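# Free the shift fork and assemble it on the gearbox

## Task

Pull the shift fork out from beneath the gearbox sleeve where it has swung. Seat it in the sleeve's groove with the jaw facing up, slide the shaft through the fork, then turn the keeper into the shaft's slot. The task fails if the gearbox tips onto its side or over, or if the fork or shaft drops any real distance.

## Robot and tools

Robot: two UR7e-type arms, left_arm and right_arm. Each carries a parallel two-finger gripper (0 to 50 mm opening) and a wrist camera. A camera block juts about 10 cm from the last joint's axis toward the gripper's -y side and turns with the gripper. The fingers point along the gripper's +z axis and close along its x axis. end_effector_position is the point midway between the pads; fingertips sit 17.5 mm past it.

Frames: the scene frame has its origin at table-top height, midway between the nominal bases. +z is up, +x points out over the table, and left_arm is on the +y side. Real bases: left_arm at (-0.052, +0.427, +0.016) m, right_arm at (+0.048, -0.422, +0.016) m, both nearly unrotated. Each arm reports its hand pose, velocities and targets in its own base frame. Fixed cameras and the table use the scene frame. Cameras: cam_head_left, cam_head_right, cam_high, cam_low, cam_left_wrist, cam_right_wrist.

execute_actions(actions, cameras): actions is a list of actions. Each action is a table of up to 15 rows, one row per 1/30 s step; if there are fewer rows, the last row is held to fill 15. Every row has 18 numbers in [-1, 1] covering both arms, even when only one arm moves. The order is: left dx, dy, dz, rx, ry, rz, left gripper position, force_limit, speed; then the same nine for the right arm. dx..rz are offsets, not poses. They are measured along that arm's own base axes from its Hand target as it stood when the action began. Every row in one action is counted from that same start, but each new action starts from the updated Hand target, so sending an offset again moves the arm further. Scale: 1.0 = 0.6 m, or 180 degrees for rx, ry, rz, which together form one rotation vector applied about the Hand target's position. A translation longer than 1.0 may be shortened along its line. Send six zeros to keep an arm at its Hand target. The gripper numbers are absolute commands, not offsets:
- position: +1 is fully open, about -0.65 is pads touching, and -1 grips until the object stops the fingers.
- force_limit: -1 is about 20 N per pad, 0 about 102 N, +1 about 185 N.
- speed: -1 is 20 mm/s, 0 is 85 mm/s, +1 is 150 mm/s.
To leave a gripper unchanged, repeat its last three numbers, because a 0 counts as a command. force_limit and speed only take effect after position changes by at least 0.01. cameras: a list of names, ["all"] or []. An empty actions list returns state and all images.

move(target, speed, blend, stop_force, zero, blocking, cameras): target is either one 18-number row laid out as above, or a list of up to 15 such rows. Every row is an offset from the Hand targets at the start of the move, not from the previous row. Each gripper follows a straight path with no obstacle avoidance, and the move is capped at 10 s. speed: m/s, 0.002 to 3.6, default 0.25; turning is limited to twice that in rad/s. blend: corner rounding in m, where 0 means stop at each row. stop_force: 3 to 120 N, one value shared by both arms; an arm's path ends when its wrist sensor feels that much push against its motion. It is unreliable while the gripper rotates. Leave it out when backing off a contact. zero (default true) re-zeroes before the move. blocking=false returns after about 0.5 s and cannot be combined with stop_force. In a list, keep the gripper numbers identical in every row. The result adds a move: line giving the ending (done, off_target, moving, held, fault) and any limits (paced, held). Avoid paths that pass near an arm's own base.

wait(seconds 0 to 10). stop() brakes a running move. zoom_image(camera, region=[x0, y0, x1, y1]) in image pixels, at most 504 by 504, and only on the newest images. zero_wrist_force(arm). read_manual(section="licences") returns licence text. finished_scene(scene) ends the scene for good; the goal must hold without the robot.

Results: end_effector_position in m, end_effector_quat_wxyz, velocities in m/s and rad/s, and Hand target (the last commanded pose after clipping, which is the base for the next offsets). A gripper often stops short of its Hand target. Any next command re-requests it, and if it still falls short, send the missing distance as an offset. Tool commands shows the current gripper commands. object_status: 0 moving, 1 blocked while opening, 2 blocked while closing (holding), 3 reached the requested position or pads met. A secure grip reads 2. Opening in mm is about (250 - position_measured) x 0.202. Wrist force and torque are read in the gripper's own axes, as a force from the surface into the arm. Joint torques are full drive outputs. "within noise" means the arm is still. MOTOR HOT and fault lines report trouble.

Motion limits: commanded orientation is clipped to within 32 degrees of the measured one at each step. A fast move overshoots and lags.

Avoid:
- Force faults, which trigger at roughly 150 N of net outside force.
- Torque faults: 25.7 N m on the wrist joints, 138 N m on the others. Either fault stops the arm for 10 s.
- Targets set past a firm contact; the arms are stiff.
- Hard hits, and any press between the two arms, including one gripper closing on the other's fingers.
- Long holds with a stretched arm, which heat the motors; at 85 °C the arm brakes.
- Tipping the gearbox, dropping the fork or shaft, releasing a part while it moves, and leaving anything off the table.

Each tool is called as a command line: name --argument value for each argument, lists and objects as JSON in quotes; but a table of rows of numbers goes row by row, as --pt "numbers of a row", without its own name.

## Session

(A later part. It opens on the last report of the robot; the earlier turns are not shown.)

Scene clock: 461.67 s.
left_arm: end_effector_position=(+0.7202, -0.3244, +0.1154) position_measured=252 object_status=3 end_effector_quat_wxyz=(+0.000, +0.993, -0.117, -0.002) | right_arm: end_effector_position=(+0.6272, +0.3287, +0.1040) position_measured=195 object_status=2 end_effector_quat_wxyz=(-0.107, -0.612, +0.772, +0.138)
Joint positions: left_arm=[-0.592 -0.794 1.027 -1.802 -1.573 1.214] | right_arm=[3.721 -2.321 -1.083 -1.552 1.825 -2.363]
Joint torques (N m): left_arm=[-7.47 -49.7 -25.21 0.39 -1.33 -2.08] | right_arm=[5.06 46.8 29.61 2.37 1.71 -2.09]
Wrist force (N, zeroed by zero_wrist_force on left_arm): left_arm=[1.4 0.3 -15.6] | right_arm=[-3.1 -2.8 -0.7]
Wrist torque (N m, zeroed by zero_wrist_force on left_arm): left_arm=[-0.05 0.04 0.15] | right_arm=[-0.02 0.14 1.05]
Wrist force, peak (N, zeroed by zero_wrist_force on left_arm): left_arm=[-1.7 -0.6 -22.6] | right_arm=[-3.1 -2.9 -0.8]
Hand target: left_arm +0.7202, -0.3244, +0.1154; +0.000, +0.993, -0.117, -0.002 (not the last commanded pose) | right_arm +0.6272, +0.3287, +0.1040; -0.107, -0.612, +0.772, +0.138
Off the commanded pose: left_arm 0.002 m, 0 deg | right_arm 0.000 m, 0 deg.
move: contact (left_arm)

move --pt "0 0 0.03 0 0 0 -1 -0.3 -1 0 0 0 0 0 0 -1 0.2 -1" --pt "-0.025 -0.006 0.10 -0.0532 0.0129 0 -1 -0.3 -1 0 0 0 0 0 0 -1 0.2 -1" --speed 0.12 --cameras '["cam_left_wrist"]'

zoom_image --camera "cam_left_wrist" --region '[400, 130, 560, 250]'

Scene clock: 463.63 s.
left_arm: end_effector_position=(+0.7052, -0.3280, +0.1754) position_measured=252 object_status=3 end_effector_quat_wxyz=(+0.086, +0.989, -0.117, -0.012) | right_arm: end_effector_position=(+0.6272, +0.3287, +0.1040) position_measured=195 object_status=2 end_effector_quat_wxyz=(-0.107, -0.612, +0.772, +0.138)
Joint positions: left_arm=[-0.552 -0.874 1.035 -1.783 -1.736 1.25] | right_arm=[3.721 -2.321 -1.083 -1.552 1.825 -2.363]
Joint torques (N m): left_arm=[8.85 -60.53 -15.33 -4.72 -1.68 1.94] | right_arm=[5.89 46.73 28.48 2.18 1.58 -2.36]
Wrist force (N, zeroed by zero_wrist_force on left_arm): left_arm=[0.2 0.0 -0.1] | right_arm=[-2.7 -2.8 -0.7]
Wrist torque (N m, zeroed by zero_wrist_force on left_arm): left_arm=[0.00 -0.04 0.02] | right_arm=[-0.03 0.08 1.04]
Wrist force, peak (N, zeroed by zero_wrist_force on left_arm): left_arm=[1.0 0.1 -15.7] | right_arm=[-3.1 -2.8 -0.9]
Hand target: left_arm +0.7052, -0.3280, +0.1754; +0.086, +0.989, -0.117, -0.012 | right_arm +0.6272, +0.3287, +0.1040; -0.107, -0.612, +0.772, +0.138
Off the commanded pose: left_arm 0.000 m, 0 deg | right_arm 0.000 m, 0 deg.
move: done
camera_calibration:
cam_left_wrist: T_world_to_cam=[[0.975589, -0.219584, 0.00286701, -0.752459], [-0.189521, -0.835282, 0.516126, -0.219618], [-0.110939, -0.504071, -0.856508, 0.198576], [0, 0, 0, 1]] pos_world=[0.714498, -0.248575, 0.28559]
Images, in order (width x height): cam_left_wrist 896x504.

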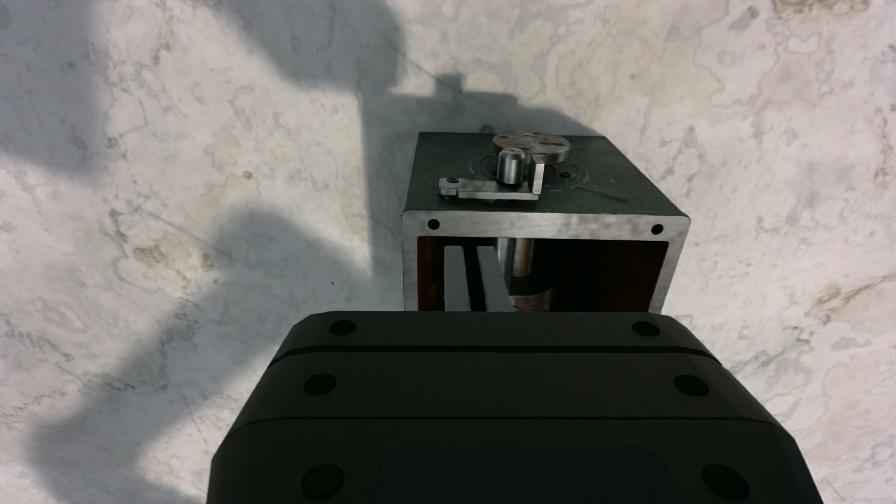

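Scaled by 3.150 from the camera's 896x504 image, which has a finer 1280x720 frame.

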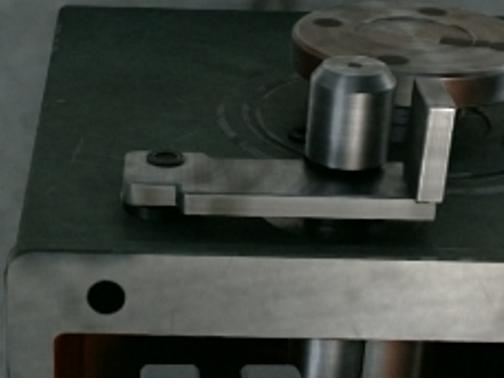

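move --pt "0 0.08 0.11 -0.15 -0.18 -0.14 -1 -0.3 -1 0 0 0 0 0 0 -1 0.2 -1" --pt "0.0458 0.122 0.0428 -0.3035 -0.364 -0.2825 -1 -0.3 -1 0 0 0 0 0 0 -1 0.2 -1" --speed 0.2 --blend 0.04 --cameras '["cam_left_wrist", "cam_high", "cam_head_left"]'

zoom_image --camera "cam_left_wrist" --region '[200, 220, 320, 320]'

Scene clock: 468.77 s.
left_arm: end_effector_position=(+0.7327, -0.2548, +0.2011) position_measured=252 object_status=3 end_effector_quat_wxyz=(+0.407, +0.565, -0.510, +0.505) | right_arm: end_effector_position=(+0.6272, +0.3287, +0.1040) position_measured=195 object_status=2 end_effector_quat_wxyz=(-0.107, -0.612, +0.772, +0.138)
Joint positions: left_arm=[-0.197 -0.627 1.353 -3.436 -2.753 2.03] | right_arm=[3.721 -2.321 -1.083 -1.552 1.825 -2.363]
Joint torques (N m): left_arm=[8.91 -45.39 -27.12 -3.7 -2.43 -2.18] | right_arm=[4.45 45.92 29.03 2.02 1.61 -2.07]
Wrist force (N, zeroed by zero_wrist_force on left_arm): left_arm=[-1.0 0.7 -0.2] | right_arm=[-2.9 -2.7 -0.6]
Wrist torque (N m, zeroed by zero_wrist_force on left_arm): left_arm=[-0.12 0.26 0.29] | right_arm=[-0.01 0.11 1.04]
Wrist force, peak (N, zeroed by zero_wrist_force on left_arm): left_arm=[-1.8 -0.1 -0.3] | right_arm=[-3.0 -3.1 -0.8]
Hand target: left_arm +0.7327, -0.2548, +0.2011; +0.407, +0.565, -0.510, +0.505 | right_arm +0.6272, +0.3287, +0.1040; -0.107, -0.612, +0.772, +0.138
Off the commanded pose: left_arm 0.000 m, 0 deg | right_arm 0.000 m, 0 deg.
move: done
camera_calibration:
cam_left_wrist: T_world_to_cam=[[-0.0192958, -0.154477, 0.987808, -0.215762], [-0.977298, 0.211406, 0.0139699, 0.778347], [-0.210987, -0.965114, -0.155049, 0.0752984], [0, 0, 0, 1]] pos_world=[0.772401, -0.125206, 0.213933]
Images, in order (width x height): cam_head_left 896x504, cam_high 896x504, cam_left_wrist 896x504.

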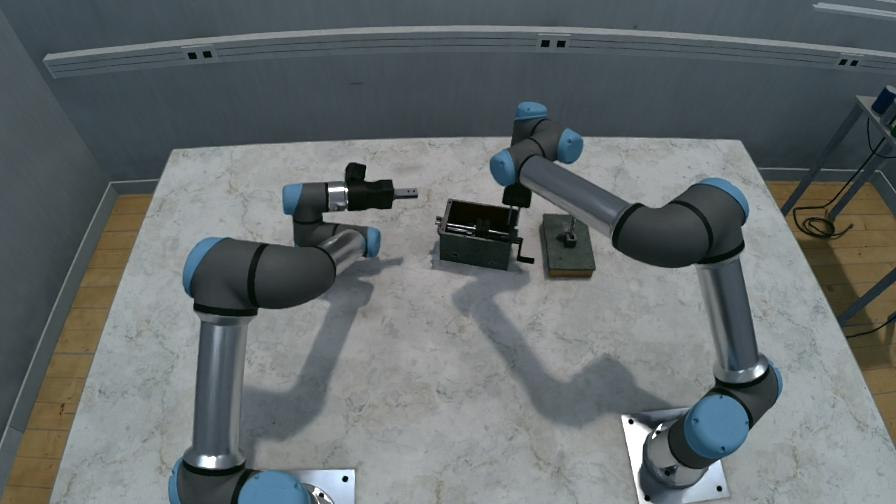

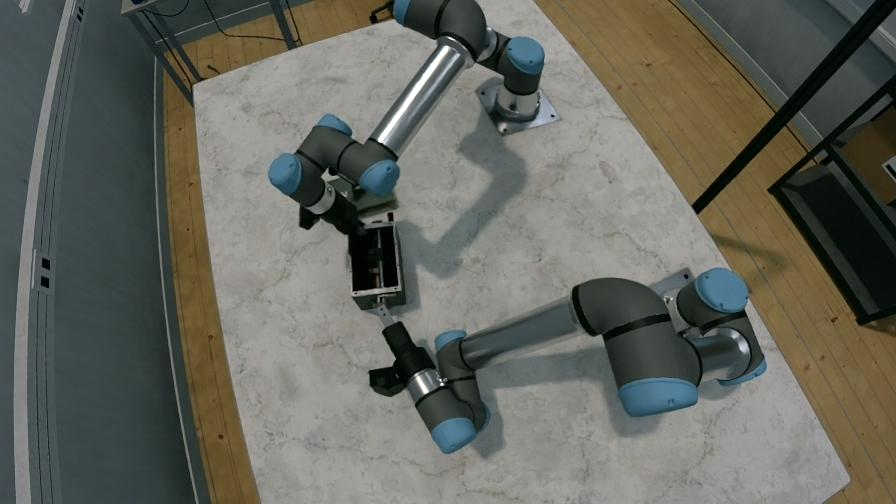

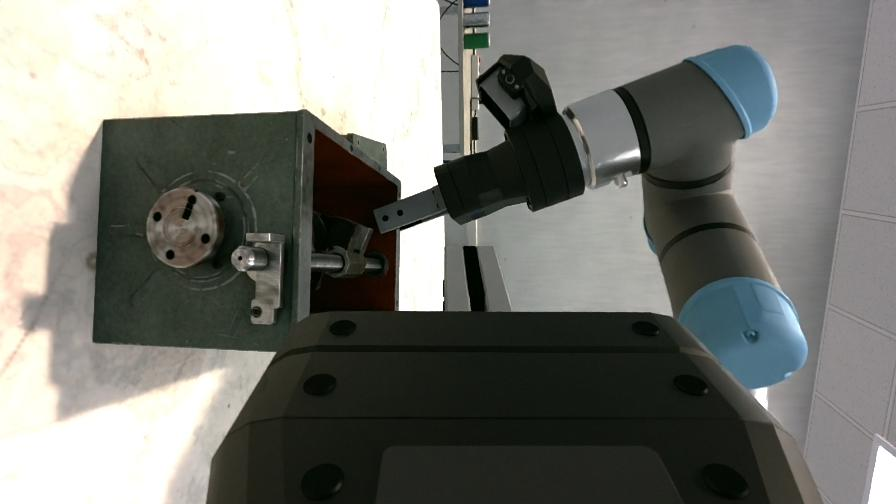

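Scaled by 4.200 from the camera's 896x504 image, which has a finer 1280x720 frame.

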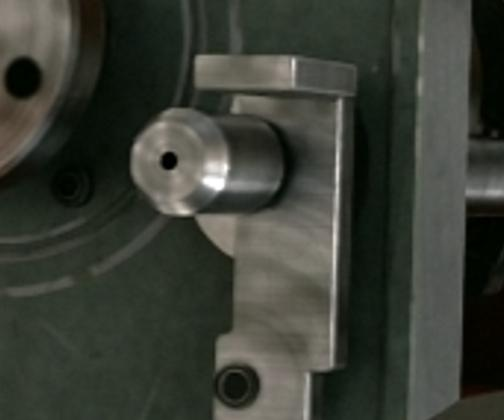

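move --pt "0 0 0 0 0 0 -1 -0.3 -1 0 0 0 0 0 0 -0.1 0.2 -1" --speed 0.1 --cameras '["cam_right_wrist"]'

Scene clock: 469.57 s.
left_arm: end_effector_position=(+0.7327, -0.2548, +0.2011) position_measured=252 object_status=3 end_effector_quat_wxyz=(+0.407, +0.565, -0.510, +0.505) | right_arm: end_effector_position=(+0.6272, +0.3287, +0.1040) position_measured=167 object_status=3 end_effector_quat_wxyz=(-0.107, -0.612, +0.772, +0.138)
Joint positions: left_arm=[-0.197 -0.627 1.352 -3.436 -2.753 2.03] | right_arm=[3.721 -2.321 -1.083 -1.552 1.825 -2.363]
Joint torques (N m): left_arm=[8.7 -45.12 -26.42 -3.82 -2.4 -2.16] | right_arm=[5.93 46.19 26.67 1.98 1.64 -2.19]
Wrist force (N, zeroed by zero_wrist_force on left_arm): left_arm=[-1.2 0.9 0.2] | right_arm=[-1.3 -0.2 0.4]
Wrist torque (N m, zeroed by zero_wrist_force on left_arm): left_arm=[-0.09 0.31 0.29] | right_arm=[0.03 0.18 0.28]
Wrist force, peak (N, zeroed by zero_wrist_force on left_arm): left_arm=[-1.2 0.9 0.2] | right_arm=[-2.9 -2.9 -1.0]
Hand target: left_arm +0.7327, -0.2548, +0.2011; +0.407, +0.565, -0.510, +0.505 | right_arm +0.6272, +0.3287, +0.1040; -0.107, -0.612, +0.772, +0.138
Off the commanded pose: left_arm 0.000 m, 0 deg | right_arm 0.000 m, 0 deg.
move: done
camera_calibration:
cam_right_wrist: T_world_to_cam=[[-0.222274, -0.974676, -0.024521, 0.471813], [-0.756414, 0.156522, 0.63509, 0.377425], [-0.615168, 0.159712, -0.772049, 0.544572], [0, 0, 0, 1]] pos_world=[0.725365, 0.313815, 0.192307]
Images, in order (width x height): cam_right_wrist 896x504.

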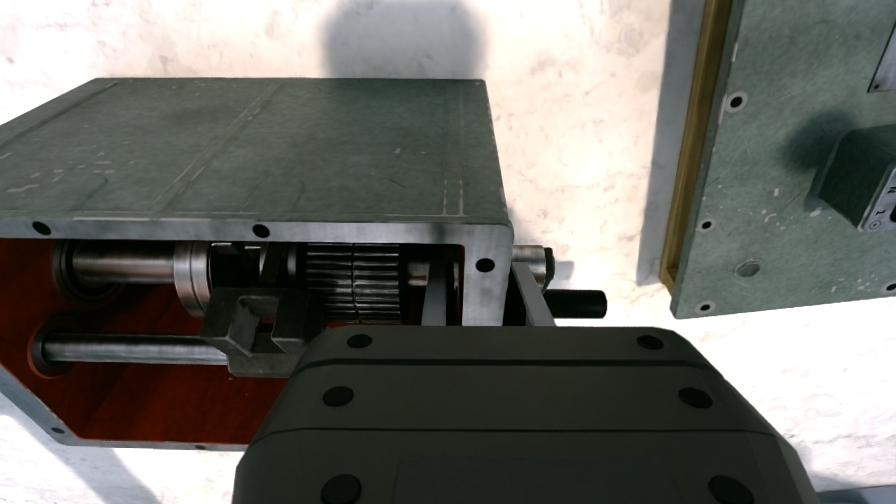

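zoom_image --camera "cam_right_wrist" --region '[20, 220, 420, 400]'

Scaled by 1.260 from the camera's 896x504 image, which has a finer 1280x720 frame.

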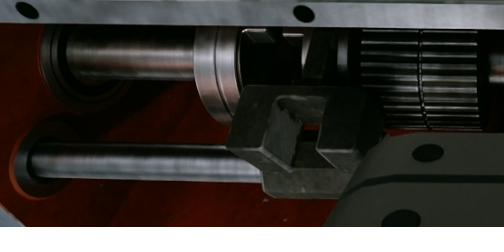

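move --pt "0 0.05 0.05 0 0 0 -1 -0.3 -1 0.039 -0.0082 0.11 0 0 0 -0.1 0.2 -1" --pt "0 0.15 0.15 0 0 0 -1 -0.3 -1 0.039 -0.06 0.25 0 0 0 -0.1 0.2 -1" --speed '[0.08,0.25]' --blend '[0.01,0]' --cameras '["all"]'

Scene clock: 471.67 s.
left_arm: end_effector_position=(+0.7327, -0.1648, +0.2911) position_measured=252 object_status=3 end_effector_quat_wxyz=(+0.407, +0.565, -0.510, +0.505) | right_arm: end_effector_position=(+0.6506, +0.2927, +0.2540) position_measured=167 object_status=3 end_effector_quat_wxyz=(-0.107, -0.612, +0.772, +0.138)
Joint positions: left_arm=[-0.066 -0.793 1.371 -3.096 -2.867 2.232] | right_arm=[3.665 -2.316 -0.703 -1.951 1.811 -2.419]
Joint torques (N m): left_arm=[9.04 -58.92 -11.41 -0.86 -2.8 1.78] | right_arm=[-9.78 46.68 32.53 0.74 -1.27 -2.41]
Wrist force (N, zeroed by zero_wrist_force on left_arm): left_arm=[-0.7 0.2 0.3] | right_arm=[-1.4 -0.4 0.3]
Wrist torque (N m, zeroed by zero_wrist_force on left_arm): left_arm=[-0.21 0.23 0.22] | right_arm=[0.00 0.20 0.27]
Wrist force, peak (N, zeroed by zero_wrist_force on left_arm): left_arm=[-2.0 0.9 1.8] | right_arm=[-1.8 -1.0 1.8]
Hand target: left_arm +0.7327, -0.1648, +0.2911; +0.407, +0.565, -0.510, +0.505 | right_arm +0.6506, +0.2927, +0.2540; -0.107, -0.612, +0.772, +0.138
Off the commanded pose: left_arm 0.000 m, 0 deg | right_arm 0.000 m, 0 deg.
move: done
camera_calibration:
cam_left_wrist: T_world_to_cam=[[-0.0193535, -0.154349, 0.987827, -0.290718], [-0.977301, 0.211401, 0.0138842, 0.758091], [-0.21097, -0.965135, -0.154937, 0.176065], [0, 0, 0, 1]] pos_world=[0.772401, -0.0352062, 0.303932]
cam_right_wrist: T_world_to_cam=[[-0.222274, -0.974676, -0.024521, 0.445604], [-0.756414, 0.156522, 0.63509, 0.305496], [-0.615168, 0.159712, -0.772049, 0.680524], [0, 0, 0, 1]] pos_world=[0.748765, 0.277815, 0.342307]

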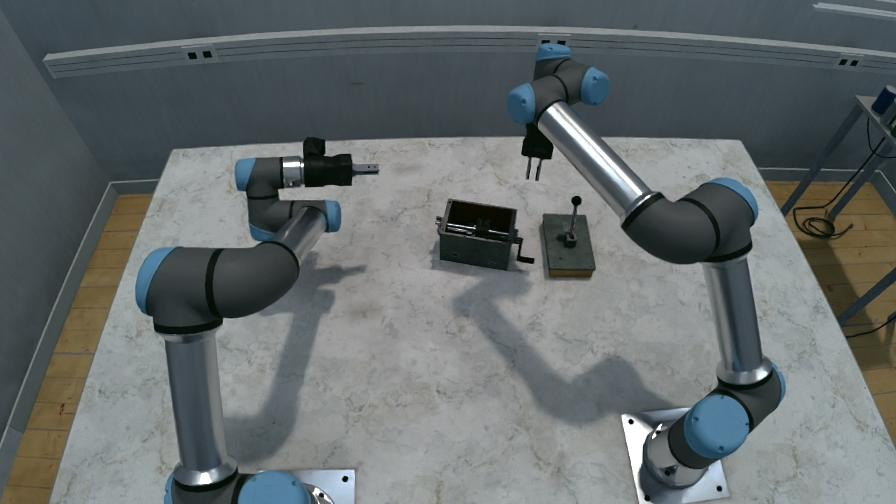

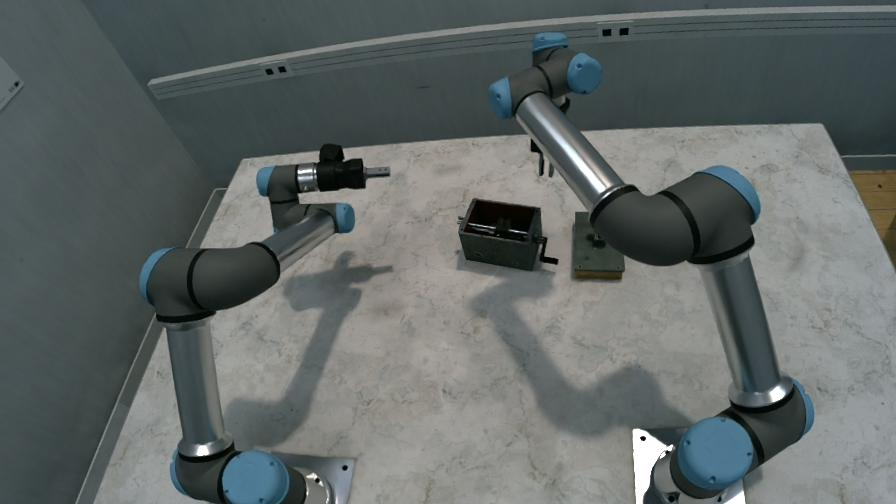

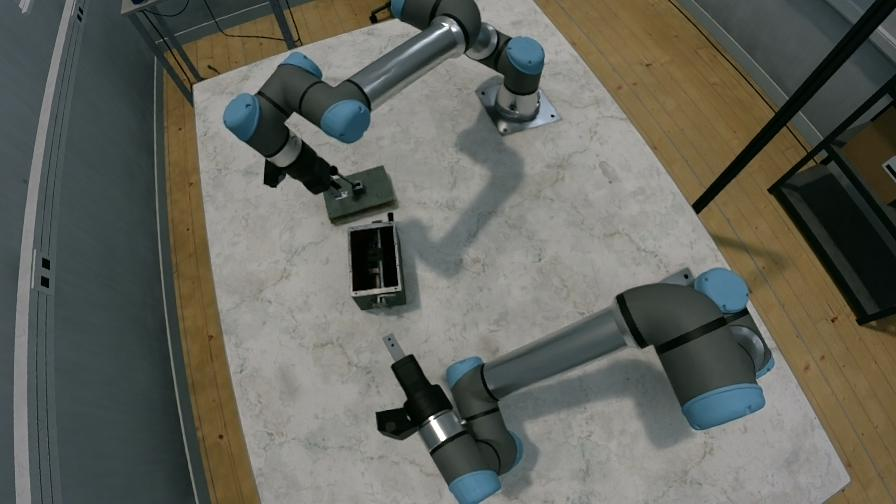

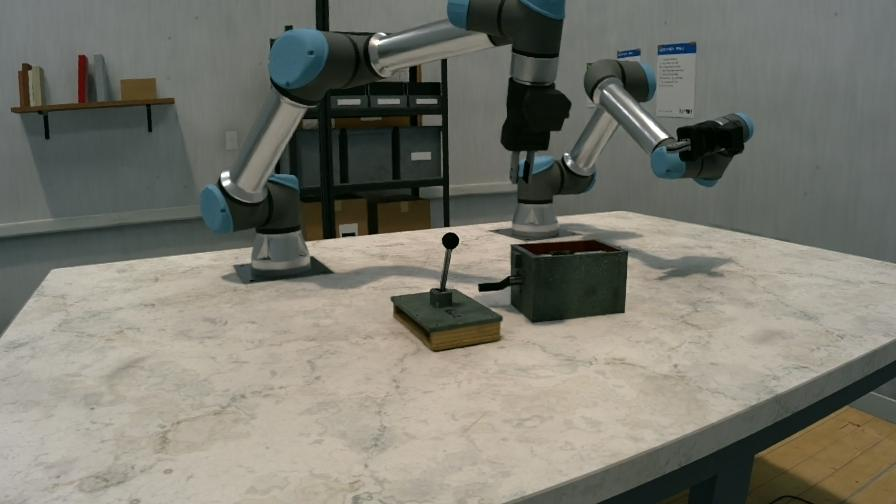

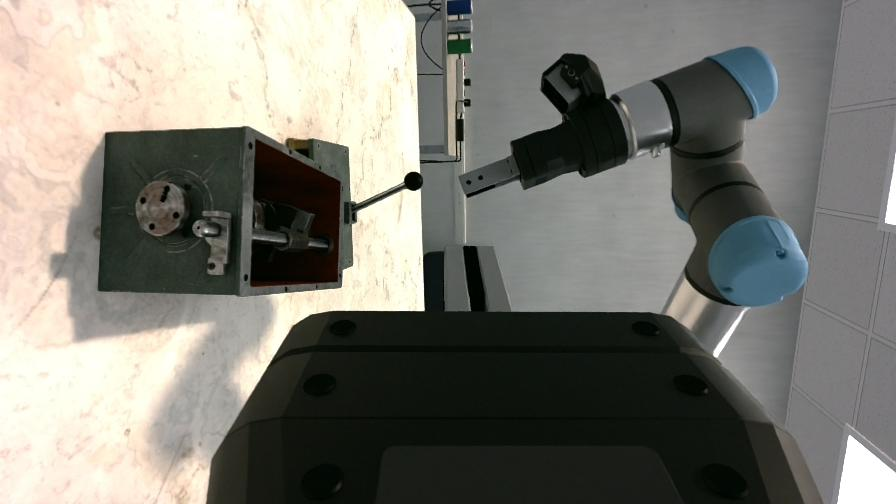

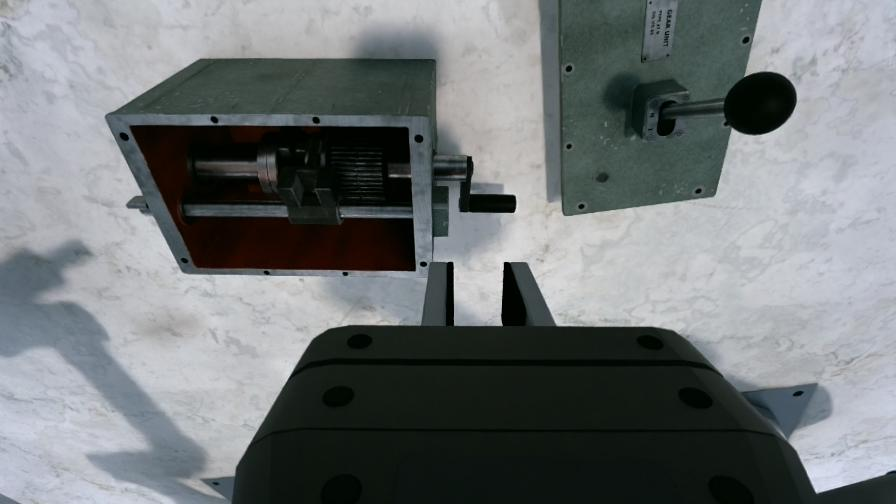

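zoom_image --camera "cam_right_wrist" --region '[110, 110, 450, 280]'

Scaled by 1.482 from the camera's 896x504 image, which has a finer 1280x720 frame.

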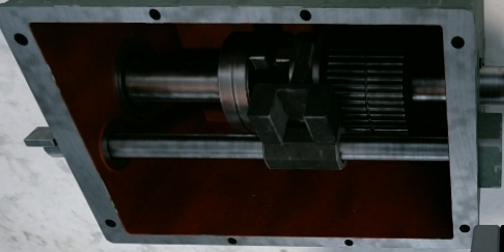

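finished_scene --scene 1

The scene is finished: the task was done.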